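# Move green-tagged carriers from the cage into the divider box

## Task

Find every carrier whose drive shows a green PULL tag on its top and place each one in the divider box, which must stay upright. Each placed carrier must lie on the box floor rather than stand on an end, and may touch only the box, other carriers placed there, or the robot. All other carriers stay in the cage, pushed fully in, with their levers latched.

## Robot and tools

Robot: two arms, left_arm and right_arm, each ending in a five-fingered hand (right_arm a right hand, left_arm its mirror image). Bases: left_arm at (+0.017, +0.327, 0) m, right_arm at (-0.021, -0.319, 0) m. A fixed post stands behind the arms and a camera stand sits between them, just behind the bases. Hitting either of these, or the two arms meeting, is dangerous.

Scene frame: origin at table-top height midway between the arms, +x out over the table, +z up, left_arm on the +y side. Reported hand positions (m), orientations (quat_wxyz) and velocities are in this frame and may be a few cm off.

Hand point: a point about 0.05 m in front of the palm, 0.15 m out from the wrist flange. Its +z runs along the straight fingers (tips reach 0.06-0.07 m past it), +y points out of the palm, +x runs across the palm away from the thumb on the right hand and toward the thumb on the left hand. The wrist can hang below the hand when the fingers are level, and a wrist bracket on the little-finger side can strike things.

execute_actions(actions, cameras): actions is a list of up to 15 actions; each action is a table of up to 15 rows, one per 1/30 s step; a short table repeats its last row up to step 15. Every row is one flat list of 28 numbers in [-1, 1] covering both arms: left_arm dx, dy, dz, rx, ry, rz; left hand little, ring, middle, index, thumb_bend, thumb_turn, force_limit, speed; then the same 14 for right_arm. The six pose numbers are an offset, not a pose: measured from that arm's Hand target as it stood when the action began, along that Hand target's own axes, with 1.0 = 0.6 m or 180 degrees; rx, ry, rz form one rotation vector. All rows of an action count from the same start, and a repeated offset moves again. Zeros on all six mean no new pose. The hand numbers are absolute targets: fingers and thumb_bend +1 straight, -1 curled; thumb_turn +1 beside the palm, -1 opposite the fingers (needed to grip 0.035-0.065 m objects). force_limit maps -1..+1 to about 0-10 N at the fingertip (0-15 N for the two thumb motors); speed rises from near zero at -1 to full at +0.48 and above. There is no 'unchanged' value: repeat the last eight hand numbers actually sent for that hand (before any were sent, use hand_measured plus hand_force_limit and hand_speed). For a gentle grip close at speed -0.94 or lower. cameras: list of names, ["all"], or []; images come back by default only with an empty actions list.

move(target, speed, blend, stop_force, zero, blocking, cameras): drives each hand point in a straight line. target is one 28-number row as above, or a list of up to 15 such rows; every row's offsets count from the Hand targets at the move's start, not from the previous row. speed: m/s, 0.002 to 3.6, default 0.25 (turns up to twice that in rad/s); one value or one per target. blend: corner rounding in m for lists, default 0 (stop at each). stop_force: N, 3 to 120, one value for both arms; a path ends when the wrist sensor feels that much push against its motion, and the arm backs to where the push began; only reliable for pure translation and slow speeds (around 0.005-0.02 m/s). With stop_force all rows must share the same hand numbers. zero (with stop_force only, default true) re-zeroes the sensor before moving. blocking=false returns after 0.5 s while the move continues (not allowed with stop_force). All motion stops after 10 s. The result adds a 'move:' line saying how it ended (done, off_target, moving, held, fault) and which limits acted (paced = pose clipped, held = steps withheld). Moves do not avoid obstacles or the other arm.

wait(seconds 0-3600, cameras): lets time pass with no new commands. stop(cameras): brakes a running move. zoom_image(camera, region [x0, y0, x1, y1] in pixels, at most 504x504) enlarges part of the newest image of cam_high, cam_low, cam_left_wrist or cam_right_wrist (each 672x504). show_instructions: shows the reference pages. zero_wrist_force(arm: left_arm or right_arm): re-zeroes that sensor. finished_scene(scene=1): ends the scene for good.

Results: per arm, end_effector_position, end_effector_quat_wxyz, velocities, Hand target (the last commanded pose, which the next offset starts from; the hand often rests a little short of it), joint positions and torques, Wrist force and Wrist torque (N, N m, in the hand's own axes, plus the largest reading since last shown), motor temperatures, and per hand hand_measured, hand_stopped_by (moving, target, force, stalled, fault), hand_load_n (fingertip load, positive when pushed open; near 0 after a lost grip), hand_force_limit, hand_speed. Orientation commands are clipped to within 32 degrees of the current orientation each step.

Avoid: outside forces near 150 N or joint overloads (wrist joints about 11-25 N m), which freeze the arm for 10 s; pressing a firm surface even slightly past contact; fast touches; arms touching each other; squeezing one hand on the other; dropping carriers even a few mm, releasing moving parts, or letting anything fall off the table; tipping the box; leaving levers unlatched or carriers partly out. Motors that reach 85 °C brake the arm, so do not hold loads or stretched poses longer than needed. Swinging a wrist near its base axis can whip the whole arm round; route around the base instead.

Each tool is called after ">>>" as name(argument=value, ...) on one line, values as JSON.

Reference images:

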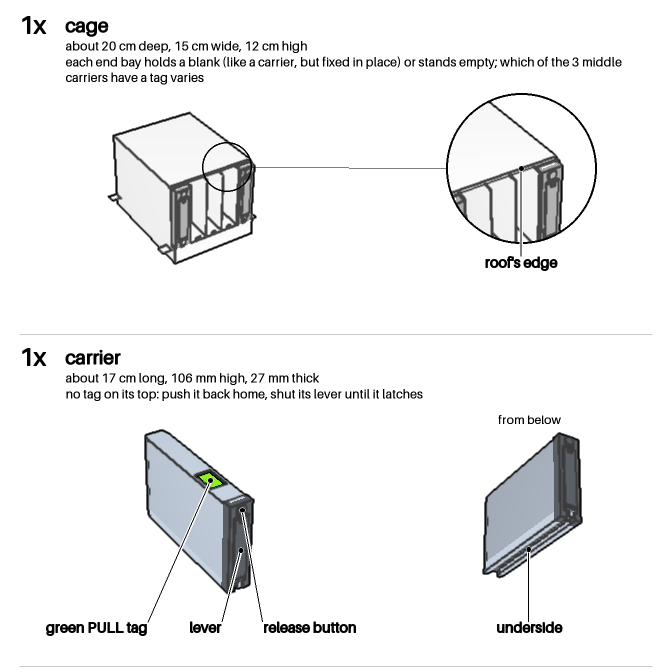

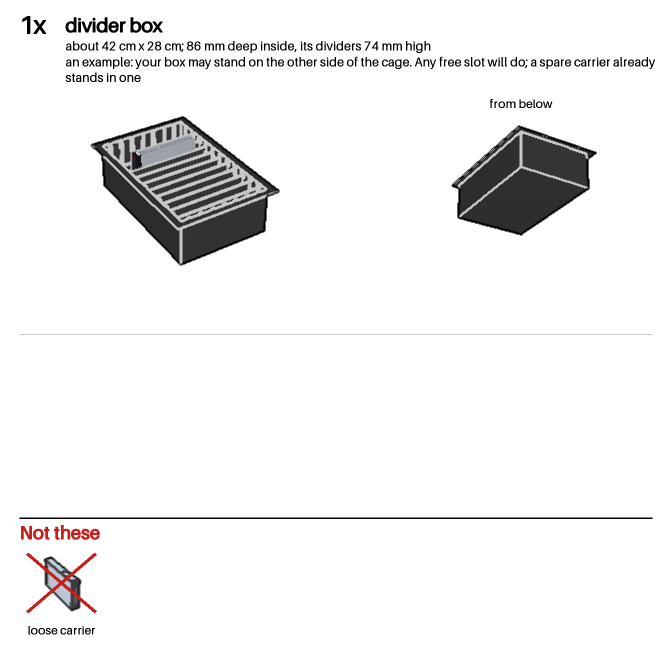

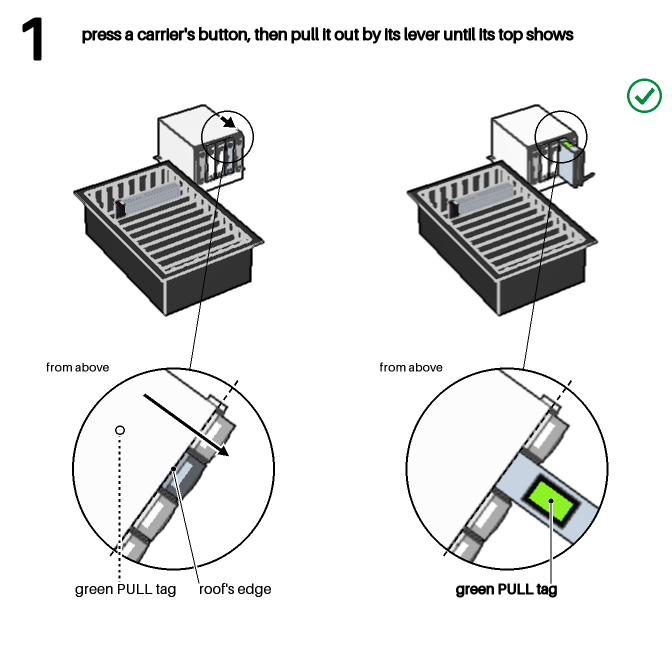

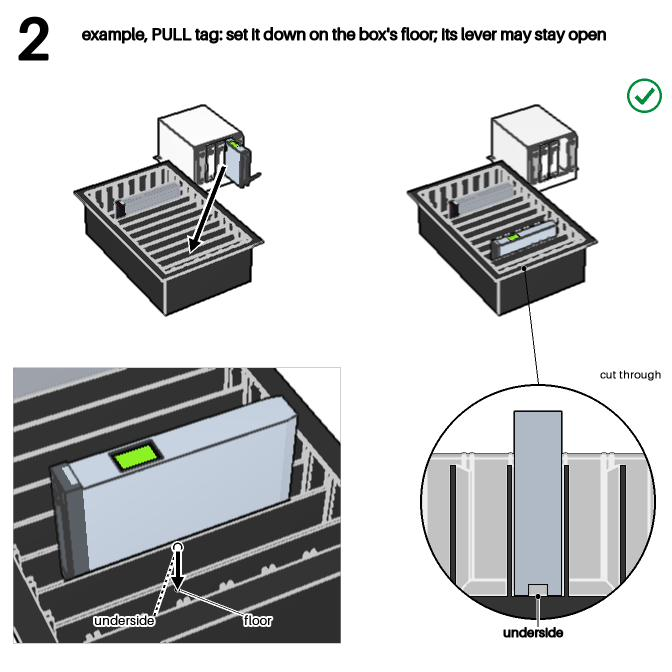

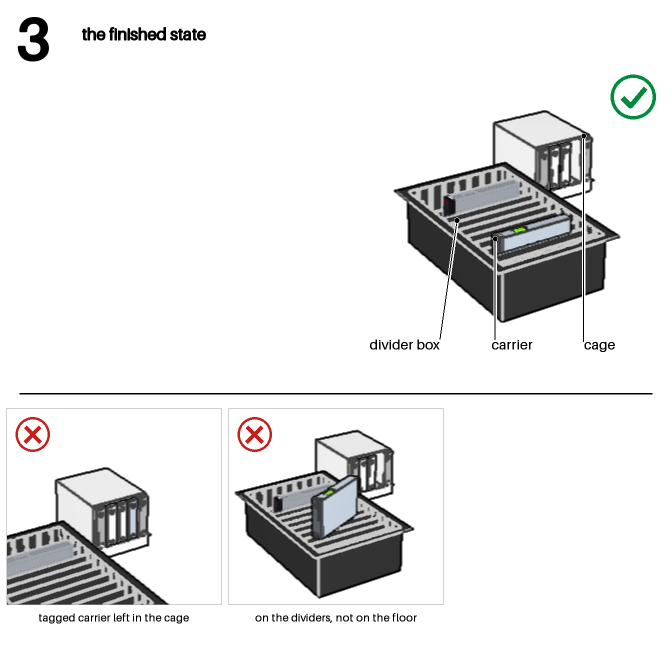

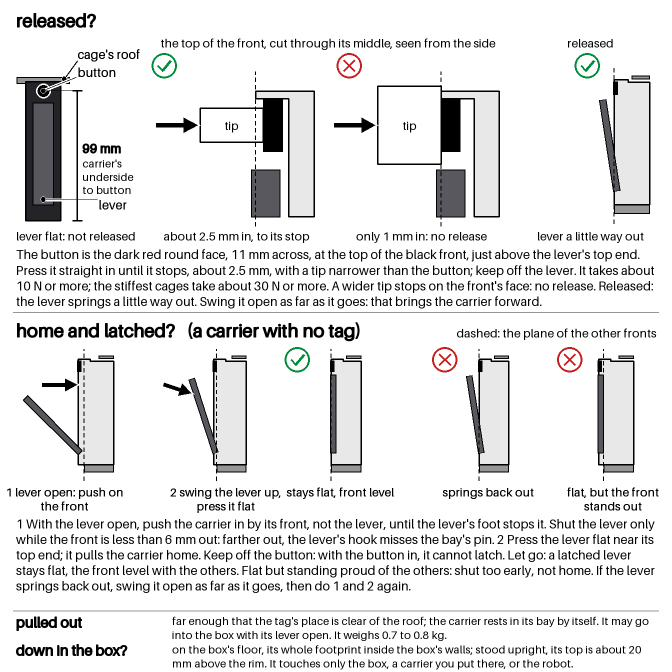

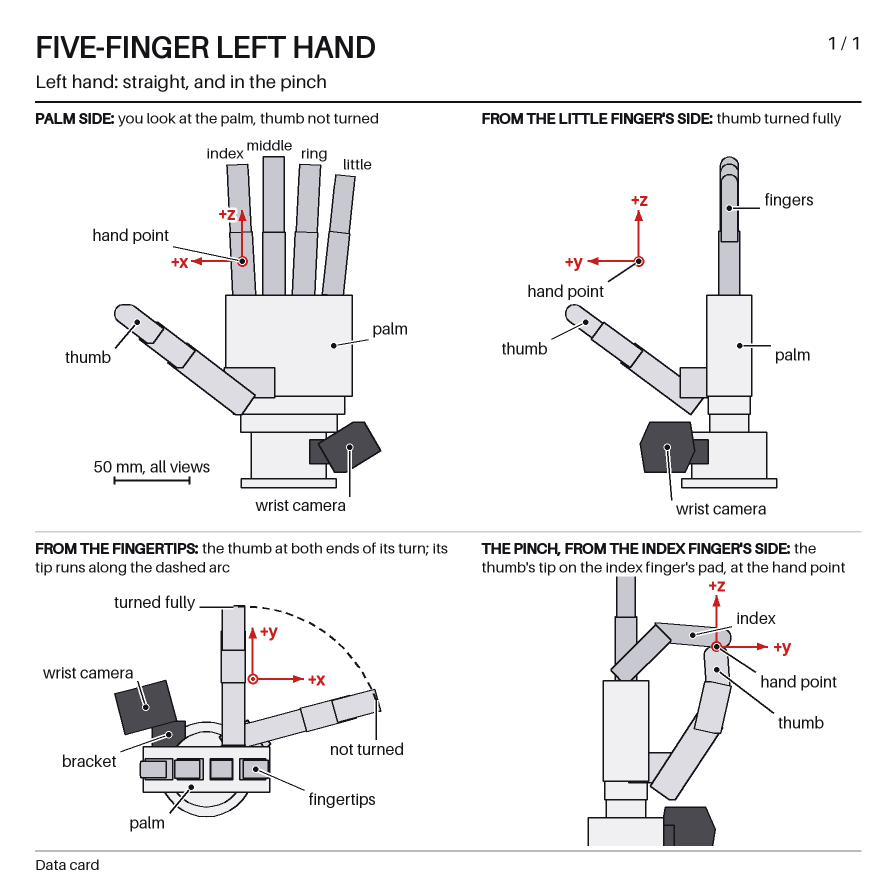

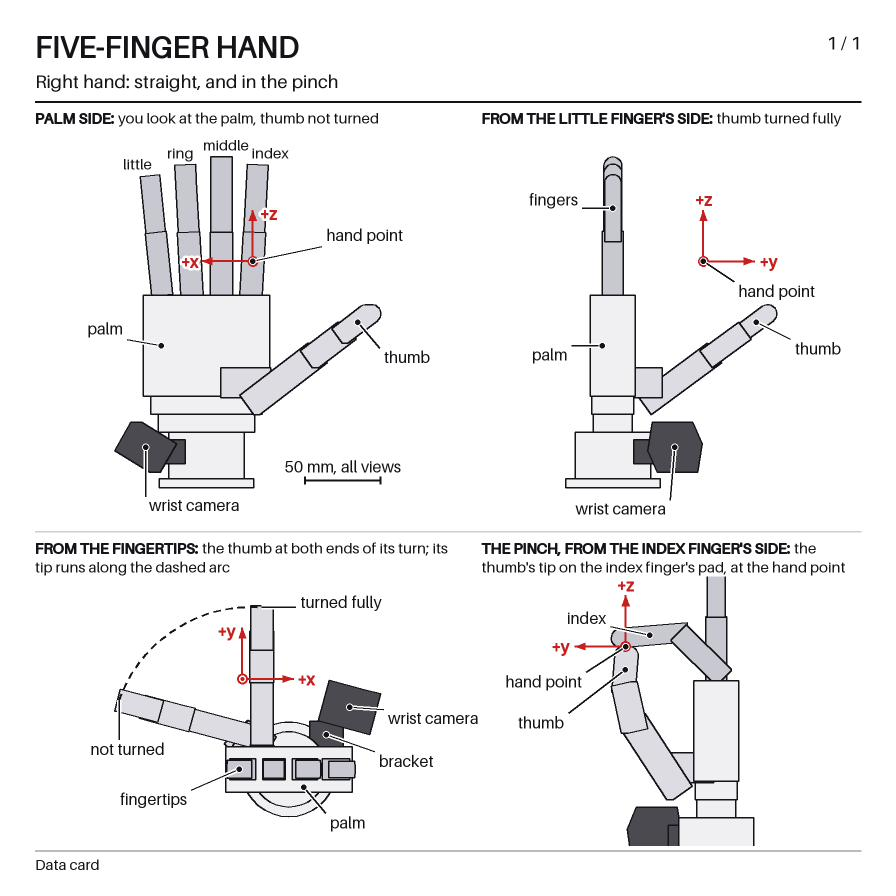

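## Session

>>> execute_actions(actions=[])

Scene clock: 0.00 s.
left_arm: end_effector_position=(+0.3002, +0.2774, +0.1862) hand_measured=(+1.000, +1.000, +1.000, +1.000, +1.000, +1.000) hand_load_n=(+0.0, +0.0, +0.0, +0.0, +0.0, +0.0) hand_stopped_by=(target, target, target, target, target, target) hand_force_limit=0.00 hand_speed=-0.80 end_effector_quat_wxyz=(-0.180, -0.482, +0.796, +0.320) | right_arm: end_effector_position=(+0.8655, -0.0278, +0.2975) hand_measured=(+1.000, +1.000, +1.000, +1.000, +1.000, +1.000) hand_load_n=(+0.0, +0.0, +0.0, +0.0, +0.0, +0.0) hand_stopped_by=(target, target, target, target, target, target) hand_force_limit=0.00 hand_speed=-0.80 end_effector_quat_wxyz=(+0.066, +0.619, +0.553, +0.553)
Joint positions: left_arm=[3.204 -2.204 -1.595 1.549 -1.922 3.513] | right_arm=[0.058 -0.712 0.661 0.489 1.109 0.518]
Joint velocities: within noise
Joint torques (N m): no reading
Motor temperatures (°C): left_arm=[31 41 48 40 50 43] | right_arm=[35 44 38 47 34 49]
Wrist force (N): no reading
Wrist torque (N m): no reading
Wrist force, peak (N): no reading
Hand target: left_arm +0.3002, +0.2774, +0.1862; -0.180, -0.482, +0.796, +0.320 | right_arm +0.8655, -0.0278, +0.2975; +0.066, +0.619, +0.553, +0.553

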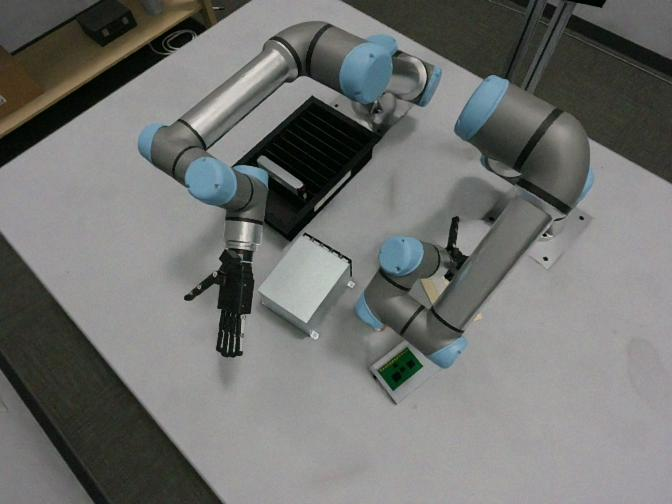

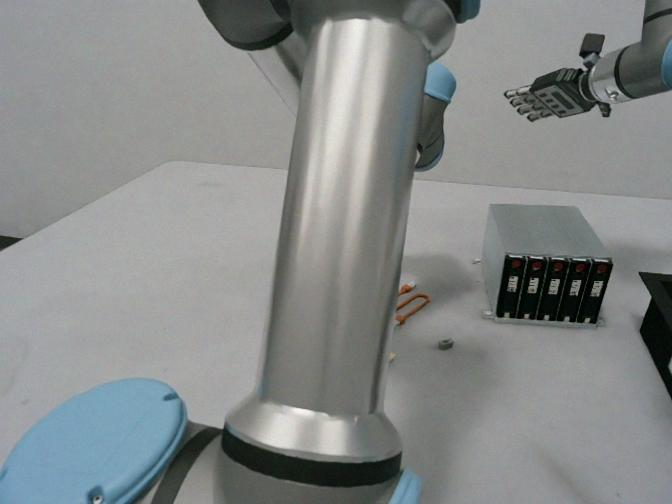

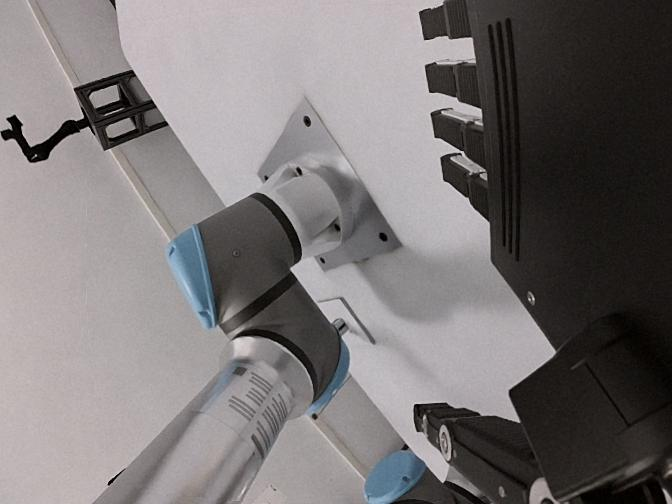

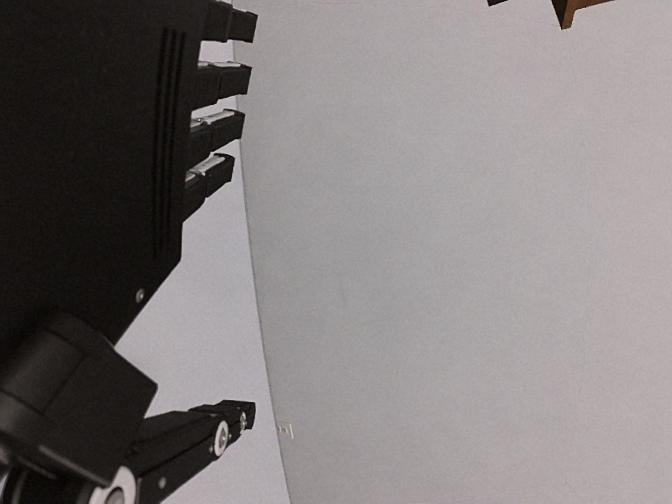

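>>> zoom_image(camera="cam_high", region=[220, 80, 460, 360])

>>> zoom_image(camera="cam_low", region=[380, 180, 672, 380])

Scaled by 1.800 from the camera's image (finer frame: 960x720).

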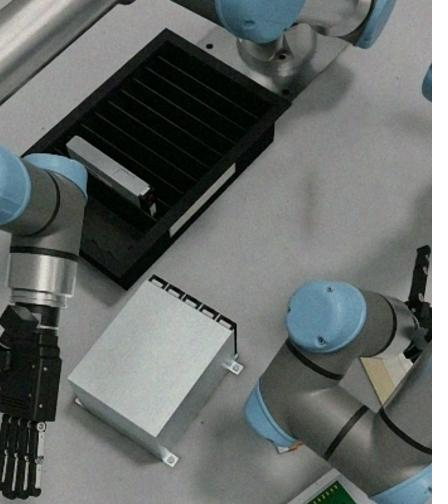

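Scaled by 1.726 from the camera's image (finer frame: 960x720).

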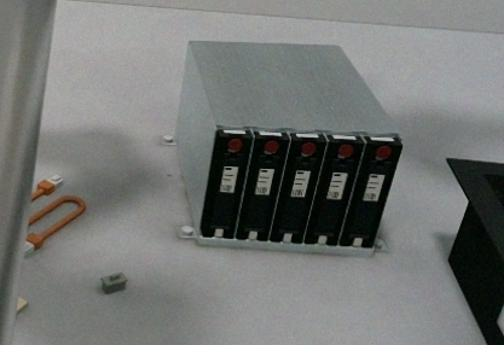

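>>> zoom_image(camera="cam_right_wrist", region=[0, 0, 320, 504])

>>> zoom_image(camera="cam_left_wrist", region=[380, 0, 672, 504])

>>> zoom_image(camera="cam_low", region=[470, 230, 640, 350])

Scaled by 1.000.

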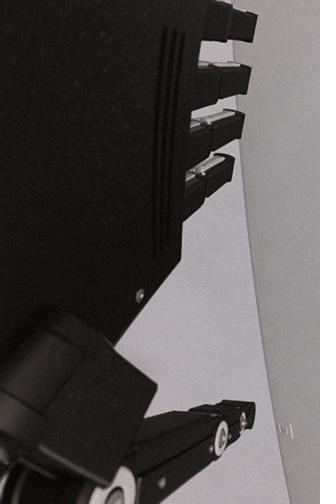

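Scaled by 1.000.

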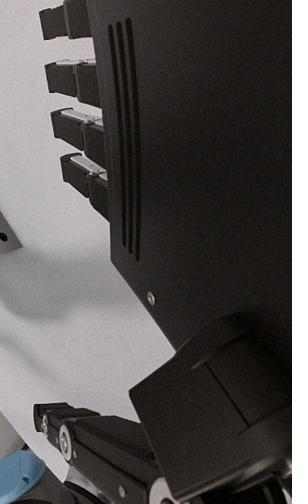

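Scaled by 2.965 from the camera's image (finer frame: 960x720).

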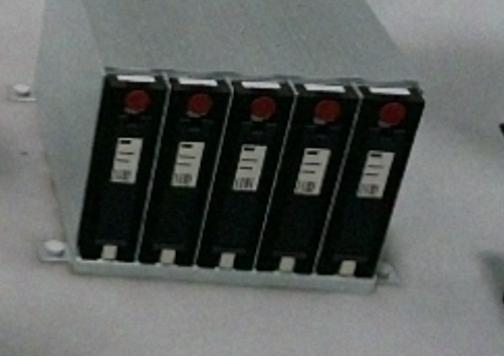

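>>> zoom_image(camera="cam_high", region=[225, 85, 395, 245])

>>> zoom_image(camera="cam_high", region=[340, 200, 500, 410])

Scaled by 2.965 from the camera's image (finer frame: 960x720).

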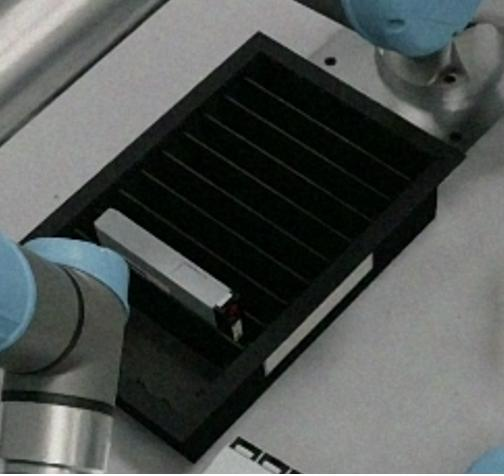

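Scaled by 2.400 from the camera's image (finer frame: 960x720).

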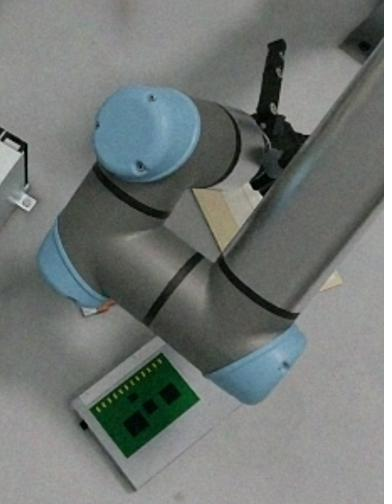

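>>> move(target=[0.236,-0.1485,-0.361,0.5,0,0,-1,-1,-1,1,1,1,0,0, 0,0,0,0,0,0,1,1,1,1,1,1,0,-0.8], speed=0.2, cameras=["cam_high","cam_low","cam_left_wrist"])

Scene clock: 83.53 s.
left_arm: end_effector_position=(+0.4203, +0.0503, +0.2806) hand_measured=(-1.000, -1.000, -1.000, +1.000, +1.000, +1.000) hand_load_n=(+0.0, +0.0, +0.0, +0.0, +0.0, +0.0) hand_stopped_by=(target, target, target, target, target, target) hand_force_limit=0.00 hand_speed=0.00 end_effector_quat_wxyz=(+0.213, -0.468, +0.789, -0.337) | right_arm: end_effector_position=(+0.8655, -0.0278, +0.2975) hand_measured=(+1.000, +1.000, +1.000, +1.000, +1.000, +1.000) hand_load_n=(+0.0, +0.0, +0.0, +0.0, +0.0, +0.0) hand_stopped_by=(target, target, target, target, target, target) hand_force_limit=0.00 hand_speed=-0.80 end_effector_quat_wxyz=(+0.066, +0.619, +0.553, +0.553)
Joint positions: left_arm=[3.015 -1.564 -1.63 2.42 -1.355 3.376] | right_arm=[0.058 -0.712 0.661 0.489 1.109 0.518]
Joint torques (N m): left_arm=[-13.18 26.39 9.47 1.81 1.81 -2.67] | right_arm=[-0.78 -60.27 -18.41 -0.31 -0.27 0.08]
Wrist force (N): left_arm=[-0.3 1.0 1.1] | right_arm=[-0.4 0.2 0.3]
Wrist torque (N m): left_arm=[0.14 0.10 -0.27] | right_arm=[0.02 0.05 -0.03]
Wrist force, peak (N): left_arm=[-0.3 1.1 1.2] | right_arm=[-0.4 -0.1 0.7]
Hand target: left_arm +0.4203, +0.0503, +0.2806; +0.213, -0.468, +0.789, -0.337 | right_arm +0.8655, -0.0278, +0.2975; +0.066, +0.619, +0.553, +0.553
Off the commanded pose: left_arm 0.000 m, 0 deg | right_arm 0.000 m, 0 deg.
move: done
cam_left_wrist: T_world_to_cam=[[0.43898, -0.58722, 0.68005, -0.34072], [-0.87221, -0.46026, 0.16559, 0.34236], [0.21576, -0.66584, -0.71422, 0.25637]] pos_world=[0.39286, 0.1282, 0.35811]

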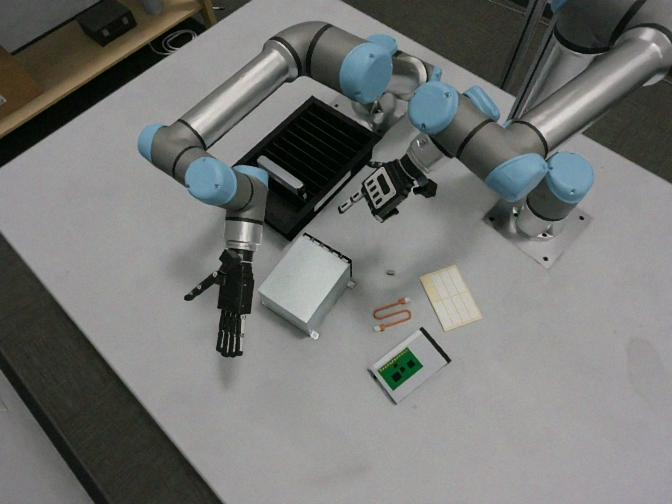

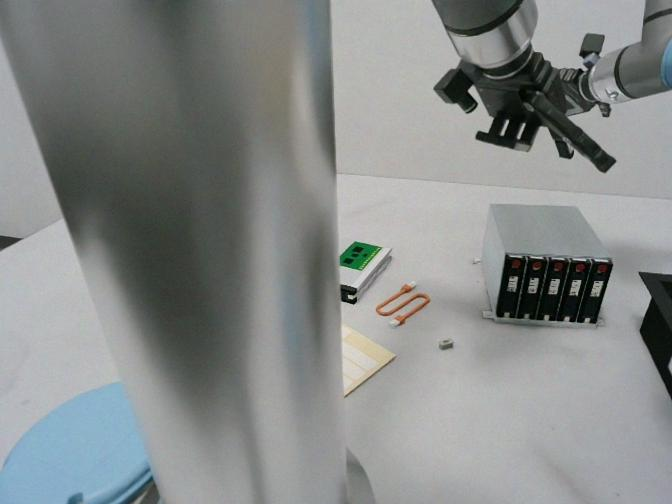

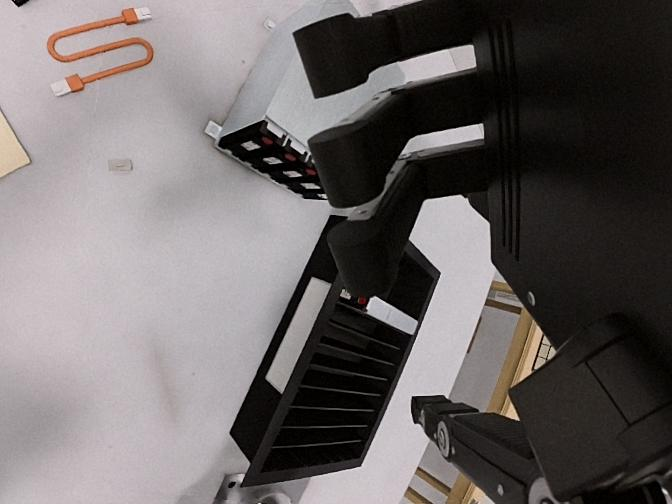

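>>> move(target=[[0.0433,-0.0411,-0.0062,0.0202,-0.0541,-0.515,-1,-1,-1,1,1,1,0,0, 0,0,0,0,0,0,1,1,1,1,1,1,0,-0.8],[0.0885,-0.0103,0.106,-0.0376,0.1006,0.957,-1,-1,-1,1,1,1,0,0, 0,0,0,0,0,0,1,1,1,1,1,1,0,-0.8]], speed=0.4, blend=0.03, cameras=["cam_high","cam_low","cam_left_wrist"])

Scene clock: 104.33 s.
left_arm: end_effector_position=(+0.4404, -0.0197, +0.2406) hand_measured=(-1.000, -1.000, -1.000, +1.000, +1.000, +1.000) hand_load_n=(+0.0, +0.0, +0.0, +0.0, -0.5, +0.0) hand_stopped_by=(target, target, target, target, target, target) hand_force_limit=0.00 hand_speed=0.00 end_effector_quat_wxyz=(+0.246, +0.782, +0.545, +0.174) | right_arm: end_effector_position=(+0.8655, -0.0278, +0.2975) hand_measured=(+1.000, +1.000, +1.000, +1.000, +1.000, +1.000) hand_load_n=(+0.0, +0.0, +0.0, +0.0, +0.0, +0.0) hand_stopped_by=(target, target, target, target, target, target) hand_force_limit=0.00 hand_speed=-0.80 end_effector_quat_wxyz=(+0.066, +0.619, +0.553, +0.553)
Joint positions: left_arm=[2.613 -1.737 -1.702 2.468 -1.702 -0.182] | right_arm=[0.058 -0.712 0.661 0.489 1.109 0.518]
Joint torques (N m): left_arm=[-13.05 17.38 25.34 -3.7 -1.3 -2.69] | right_arm=[-1.24 -60.34 -18.79 -0.26 -0.22 0.14]
Wrist force (N): left_arm=[-0.3 -1.2 0.3] | right_arm=[-0.2 0.1 0.6]
Wrist torque (N m): left_arm=[-0.29 0.07 -0.01] | right_arm=[-0.01 0.01 -0.01]
Wrist force, peak (N): left_arm=[-0.4 -0.7 1.9] | right_arm=[-0.2 -0.1 0.8]
Hand target: left_arm +0.4404, -0.0197, +0.2406; +0.246, +0.782, +0.545, +0.174 | right_arm +0.8655, -0.0278, +0.2975; +0.066, +0.619, +0.553, +0.553
Off the commanded pose: left_arm 0.000 m, 0 deg | right_arm 0.000 m, 0 deg.
move: done
cam_left_wrist: T_world_to_cam=[[-0.62218, 0.5467, -0.56037, 0.42461], [0.18231, 0.79729, 0.57541, -0.20397], [0.76135, 0.25585, -0.59572, -0.07379]] pos_world=[0.35755, -0.05063, 0.31134]

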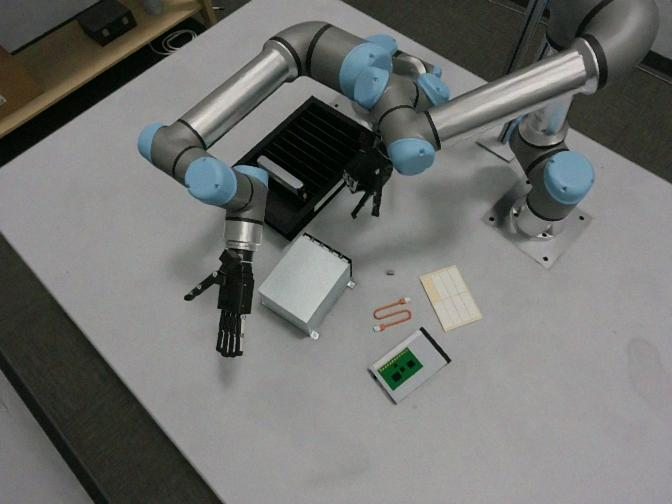

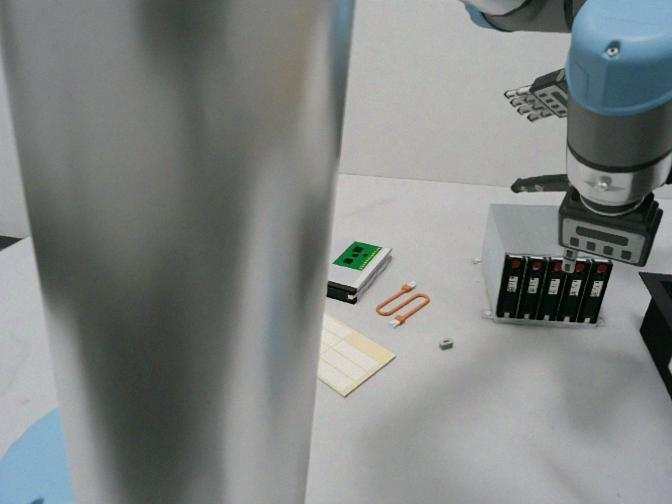

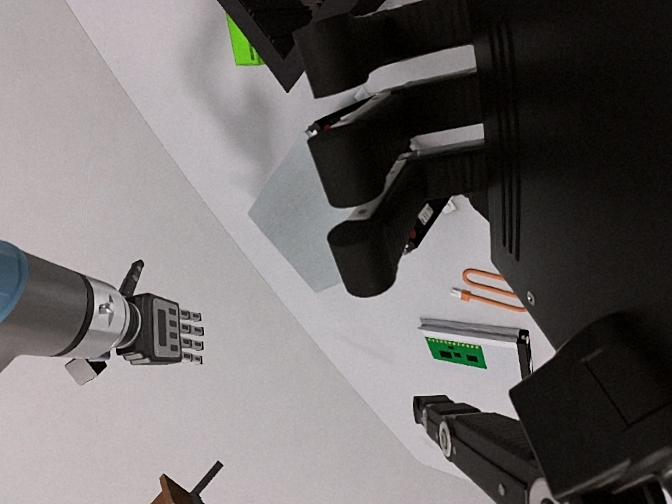

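>>> zoom_image(camera="cam_left_wrist", region=[180, 0, 520, 320])

>>> zoom_image(camera="cam_low", region=[480, 180, 672, 340])

>>> zoom_image(camera="cam_high", region=[250, 90, 430, 350])

Scaled by 1.482 from the camera's image (finer frame: 960x720).

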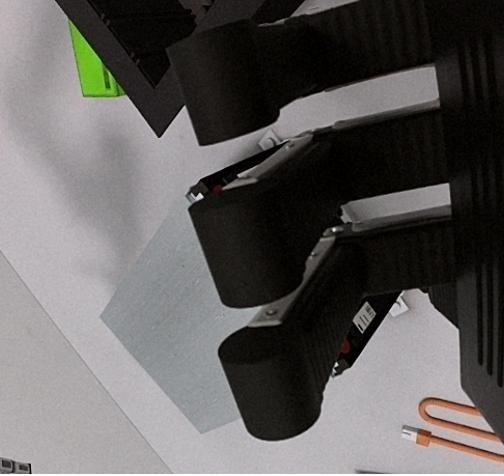

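Scaled by 2.625 from the camera's image (finer frame: 960x720).

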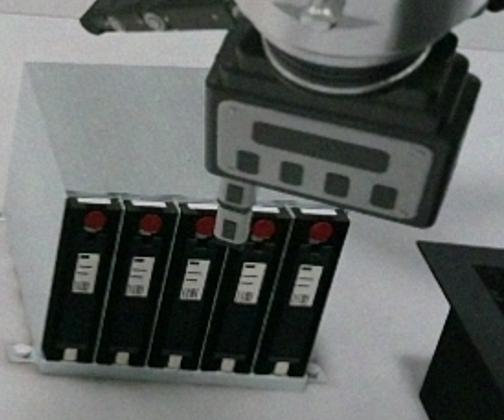

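Scaled by 1.938 from the camera's image (finer frame: 960x720).

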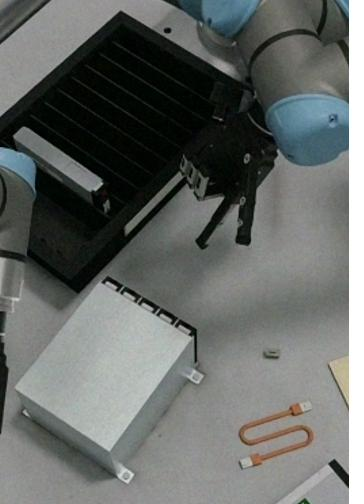

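>>> move(target=[0.0503,0.0233,0.113,0,0,0,-1,-1,-1,1,1,1,0,0, 0,0,0,0,0,0,1,1,1,1,1,1,0,-0.8], speed=0.15, cameras=["cam_low","cam_left_wrist"])

>>> zoom_image(camera="cam_low", region=[500, 230, 600, 330])

Scene clock: 110.87 s.
left_arm: end_effector_position=(+0.4981, -0.0085, +0.1932) hand_measured=(-1.000, -1.000, -1.000, +1.000, +1.000, +1.000) hand_load_n=(+0.0, +0.0, +0.0, +0.0, +0.0, +0.0) hand_stopped_by=(target, target, target, target, target, target) hand_force_limit=0.00 hand_speed=0.00 end_effector_quat_wxyz=(+0.246, +0.782, +0.545, +0.174) | right_arm: end_effector_position=(+0.8655, -0.0278, +0.2975) hand_measured=(+1.000, +1.000, +1.000, +1.000, +1.000, +1.000) hand_load_n=(+0.0, +0.0, +0.0, +0.0, +0.0, -0.5) hand_stopped_by=(target, target, target, target, target, target) hand_force_limit=0.00 hand_speed=-0.80 end_effector_quat_wxyz=(+0.066, +0.619, +0.553, +0.553)
Joint positions: left_arm=[2.715 -1.843 -1.697 2.576 -1.644 -0.098] | right_arm=[0.058 -0.712 0.661 0.489 1.109 0.518]
Joint torques (N m): left_arm=[12.66 20.96 25.79 1.29 1.93 2.51] | right_arm=[-0.58 -59.74 -19.05 -0.34 -0.24 0.25]
Wrist force (N): left_arm=[-0.5 -1.0 0.5] | right_arm=[-0.3 0.0 0.6]
Wrist torque (N m): left_arm=[-0.29 0.11 -0.10] | right_arm=[-0.03 0.04 -0.02]
Wrist force, peak (N): left_arm=[-0.8 -1.5 -0.6] | right_arm=[-0.4 0.5 0.7]
Hand target: left_arm +0.4981, -0.0085, +0.1932; +0.246, +0.782, +0.545, +0.174 | right_arm +0.8655, -0.0278, +0.2975; +0.066, +0.619, +0.553, +0.553
Off the commanded pose: left_arm 0.000 m, 0 deg | right_arm 0.000 m, 0 deg.
move: done
cam_left_wrist: T_world_to_cam=[[-0.62223, 0.54663, -0.56037, 0.42783], [0.18221, 0.7973, 0.57543, -0.19601], [0.76133, 0.25594, -0.59571, -0.14871]] pos_world=[0.41515, -0.03953, 0.26394]

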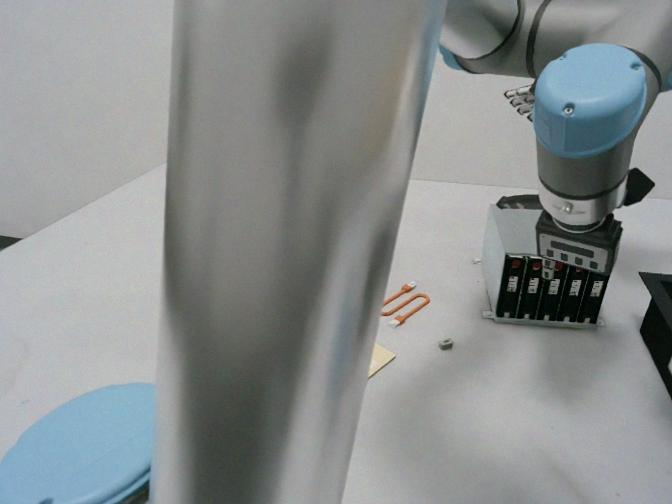

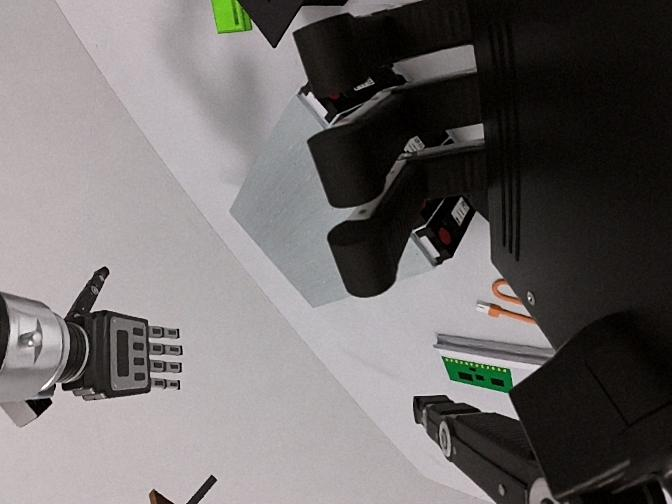

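Scaled by 5.040 from the camera's image (finer frame: 960x720).

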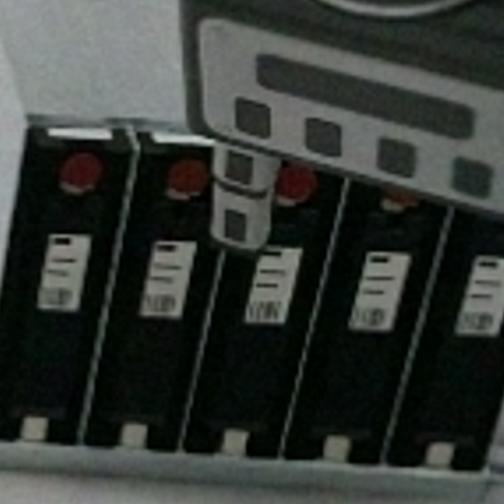

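>>> move(target=[0.0163,0.0197,0.0202,0,0,0,-1,-1,-1,1,1,1,0,0, 0,0,0,0,0,0,1,1,1,1,1,1,0,-0.8], speed=0.02, stop_force=6, cameras=["cam_low","cam_high"])

>>> zoom_image(camera="cam_low", region=[500, 230, 600, 330])

>>> zoom_image(camera="cam_high", region=[290, 200, 390, 300])

Scene clock: 120.77 s.
left_arm: end_effector_position=(+0.5171, -0.0051, +0.1901) hand_measured=(-1.000, -1.000, -1.000, +1.000, +1.000, +1.000) hand_load_n=(+0.0, +0.0, +0.5, +0.0, +0.0, +0.0) hand_stopped_by=(target, target, target, target, target, target) hand_force_limit=0.00 hand_speed=0.00 end_effector_quat_wxyz=(+0.246, +0.782, +0.545, +0.174) | right_arm: end_effector_position=(+0.8655, -0.0278, +0.2975) hand_measured=(+1.000, +1.000, +1.000, +1.000, +1.000, +1.000) hand_load_n=(+0.0, +0.0, +0.0, +0.0, +0.0, +0.0) hand_stopped_by=(target, target, target, target, target, target) hand_force_limit=0.00 hand_speed=-0.80 end_effector_quat_wxyz=(+0.066, +0.619, +0.553, +0.553)
Joint positions: left_arm=[2.744 -1.871 -1.668 2.577 -1.627 -0.074] | right_arm=[0.058 -0.712 0.661 0.489 1.109 0.518]
Joint torques (N m): left_arm=[13.46 22.94 26.15 -3.25 1.8 2.55] | right_arm=[-0.86 -60.01 -18.92 -0.31 -0.29 0.27]
Wrist force (N): left_arm=[-0.2 -0.6 0.5] | right_arm=[-0.3 0.2 0.4]
Wrist torque (N m): left_arm=[-0.24 0.07 -0.09] | right_arm=[0.00 0.03 -0.01]
Wrist force, peak (N): left_arm=[-0.7 -0.7 0.8] | right_arm=[-0.7 -0.2 0.8]
Hand target: left_arm +0.5171, -0.0051, +0.1901; +0.246, +0.782, +0.545, +0.174 | right_arm +0.8655, -0.0278, +0.2975; +0.066, +0.619, +0.553, +0.553
Off the commanded pose: left_arm 0.000 m, 0 deg | right_arm 0.000 m, 0 deg.
move: done
Images, in order (width x height): cam_high 672x504, cam_low 672x504.

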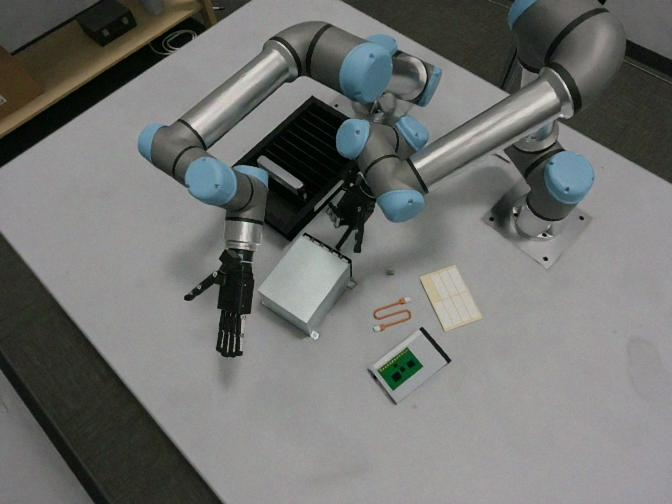

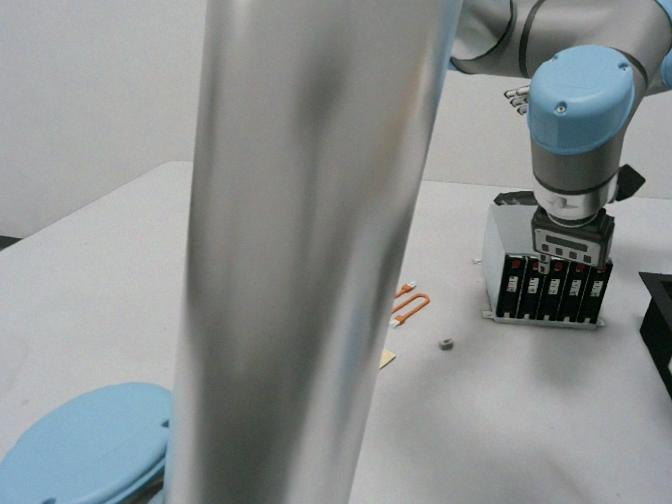

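Scaled by 5.040 from the camera's image (finer frame: 960x720).

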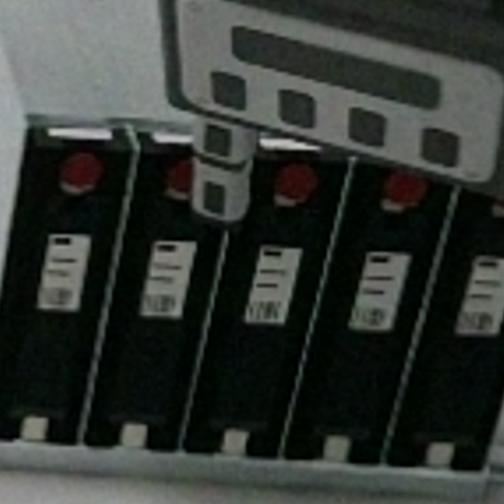

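Scaled by 5.040 from the camera's image (finer frame: 960x720).

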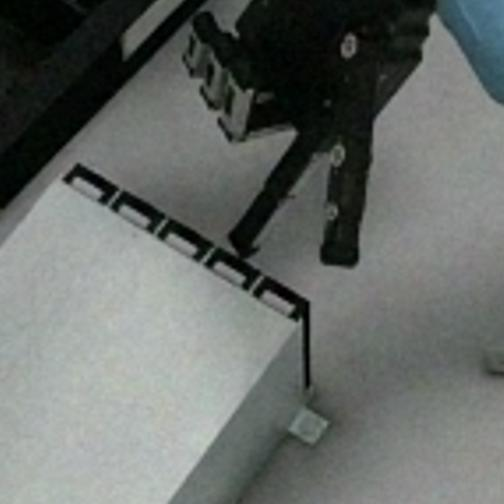

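>>> move(target=[0.01,0.0142,0.01,0,0,0,-1,-1,-1,1,1,1,0,0, 0,0,0,0,0,0,1,1,1,1,1,1,0,-0.8], speed=0.006, stop_force=5, cameras=["cam_low","cam_high"])

>>> zoom_image(camera="cam_low", region=[500, 230, 600, 330])

>>> zoom_image(camera="cam_high", region=[290, 200, 390, 300])

Scene clock: 126.13 s.
left_arm: end_effector_position=(+0.5210, -0.0044, +0.1901) hand_measured=(-1.000, -1.000, -1.000, +1.000, +1.000, +1.000) hand_load_n=(+0.0, +0.0, +0.0, +0.5, +0.0, +0.0) hand_stopped_by=(target, target, target, target, target, target) hand_force_limit=0.00 hand_speed=0.00 end_effector_quat_wxyz=(+0.246, +0.782, +0.545, +0.174) | right_arm: end_effector_position=(+0.8655, -0.0278, +0.2975) hand_measured=(+1.000, +1.000, +1.000, +1.000, +1.000, +1.000) hand_load_n=(+0.0, +0.0, +0.0, +0.0, +0.0, +0.0) hand_stopped_by=(target, target, target, target, target, target) hand_force_limit=0.00 hand_speed=-0.80 end_effector_quat_wxyz=(+0.066, +0.619, +0.553, +0.553)
Joint positions: left_arm=[2.75 -1.876 -1.66 2.575 -1.624 -0.07] | right_arm=[0.058 -0.712 0.661 0.489 1.109 0.518]
Joint torques (N m): left_arm=[-11.39 37.24 8.13 2.1 -1.99 -2.49] | right_arm=[-0.95 -59.92 -19.36 -0.37 -0.21 0.39]
Wrist force (N): left_arm=[-4.0 -3.3 -2.3] | right_arm=[-0.4 0.1 0.4]
Wrist torque (N m): left_arm=[0.00 0.16 -0.31] | right_arm=[-0.01 0.05 -0.02]
Wrist force, peak (N): left_arm=[-3.7 -4.8 -3.2] | right_arm=[-0.2 0.1 0.9]
Hand target: left_arm +0.5210, -0.0044, +0.1901; +0.246, +0.782, +0.545, +0.174 (not the last commanded pose) | right_arm +0.8655, -0.0278, +0.2975; +0.066, +0.619, +0.553, +0.553
Off the commanded pose: left_arm 0.008 m, 0 deg | right_arm 0.000 m, 0 deg.
move: contact (left_arm)
Images, in order (width x height): cam_high 672x504, cam_low 672x504.

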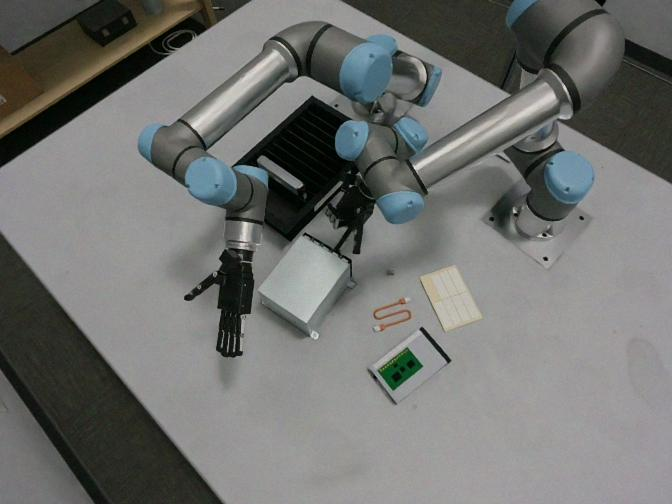

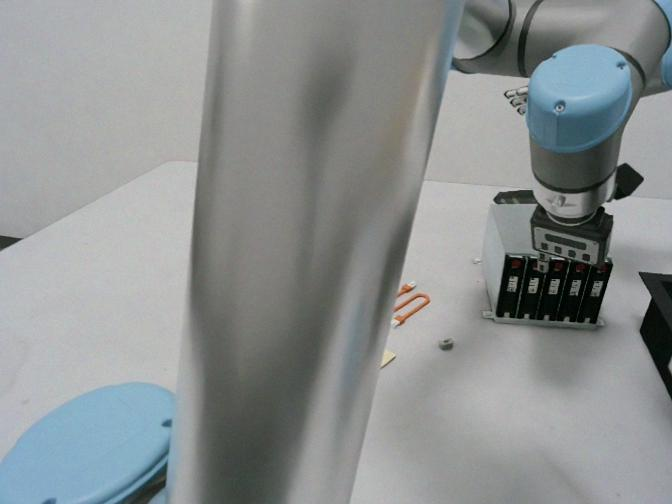

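Scaled by 5.040 from the camera's image (finer frame: 960x720).

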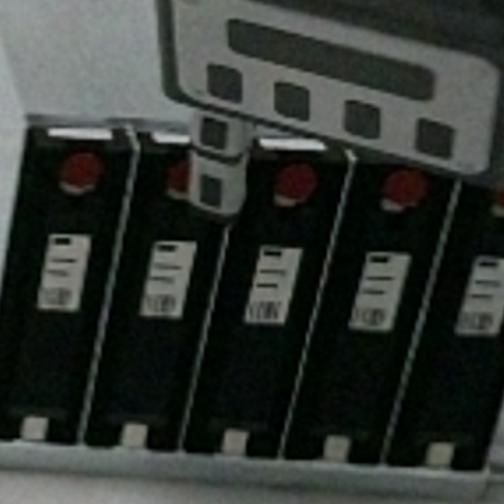

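Scaled by 5.040 from the camera's image (finer frame: 960x720).

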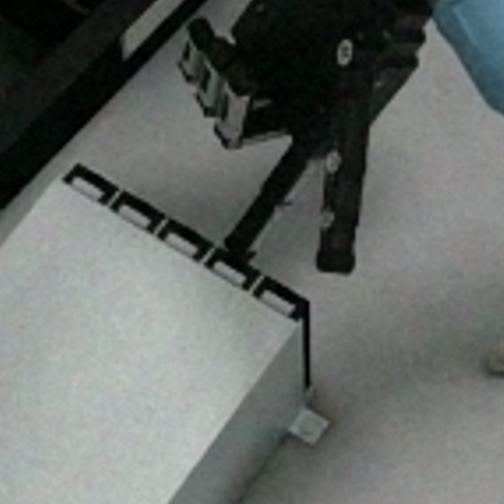

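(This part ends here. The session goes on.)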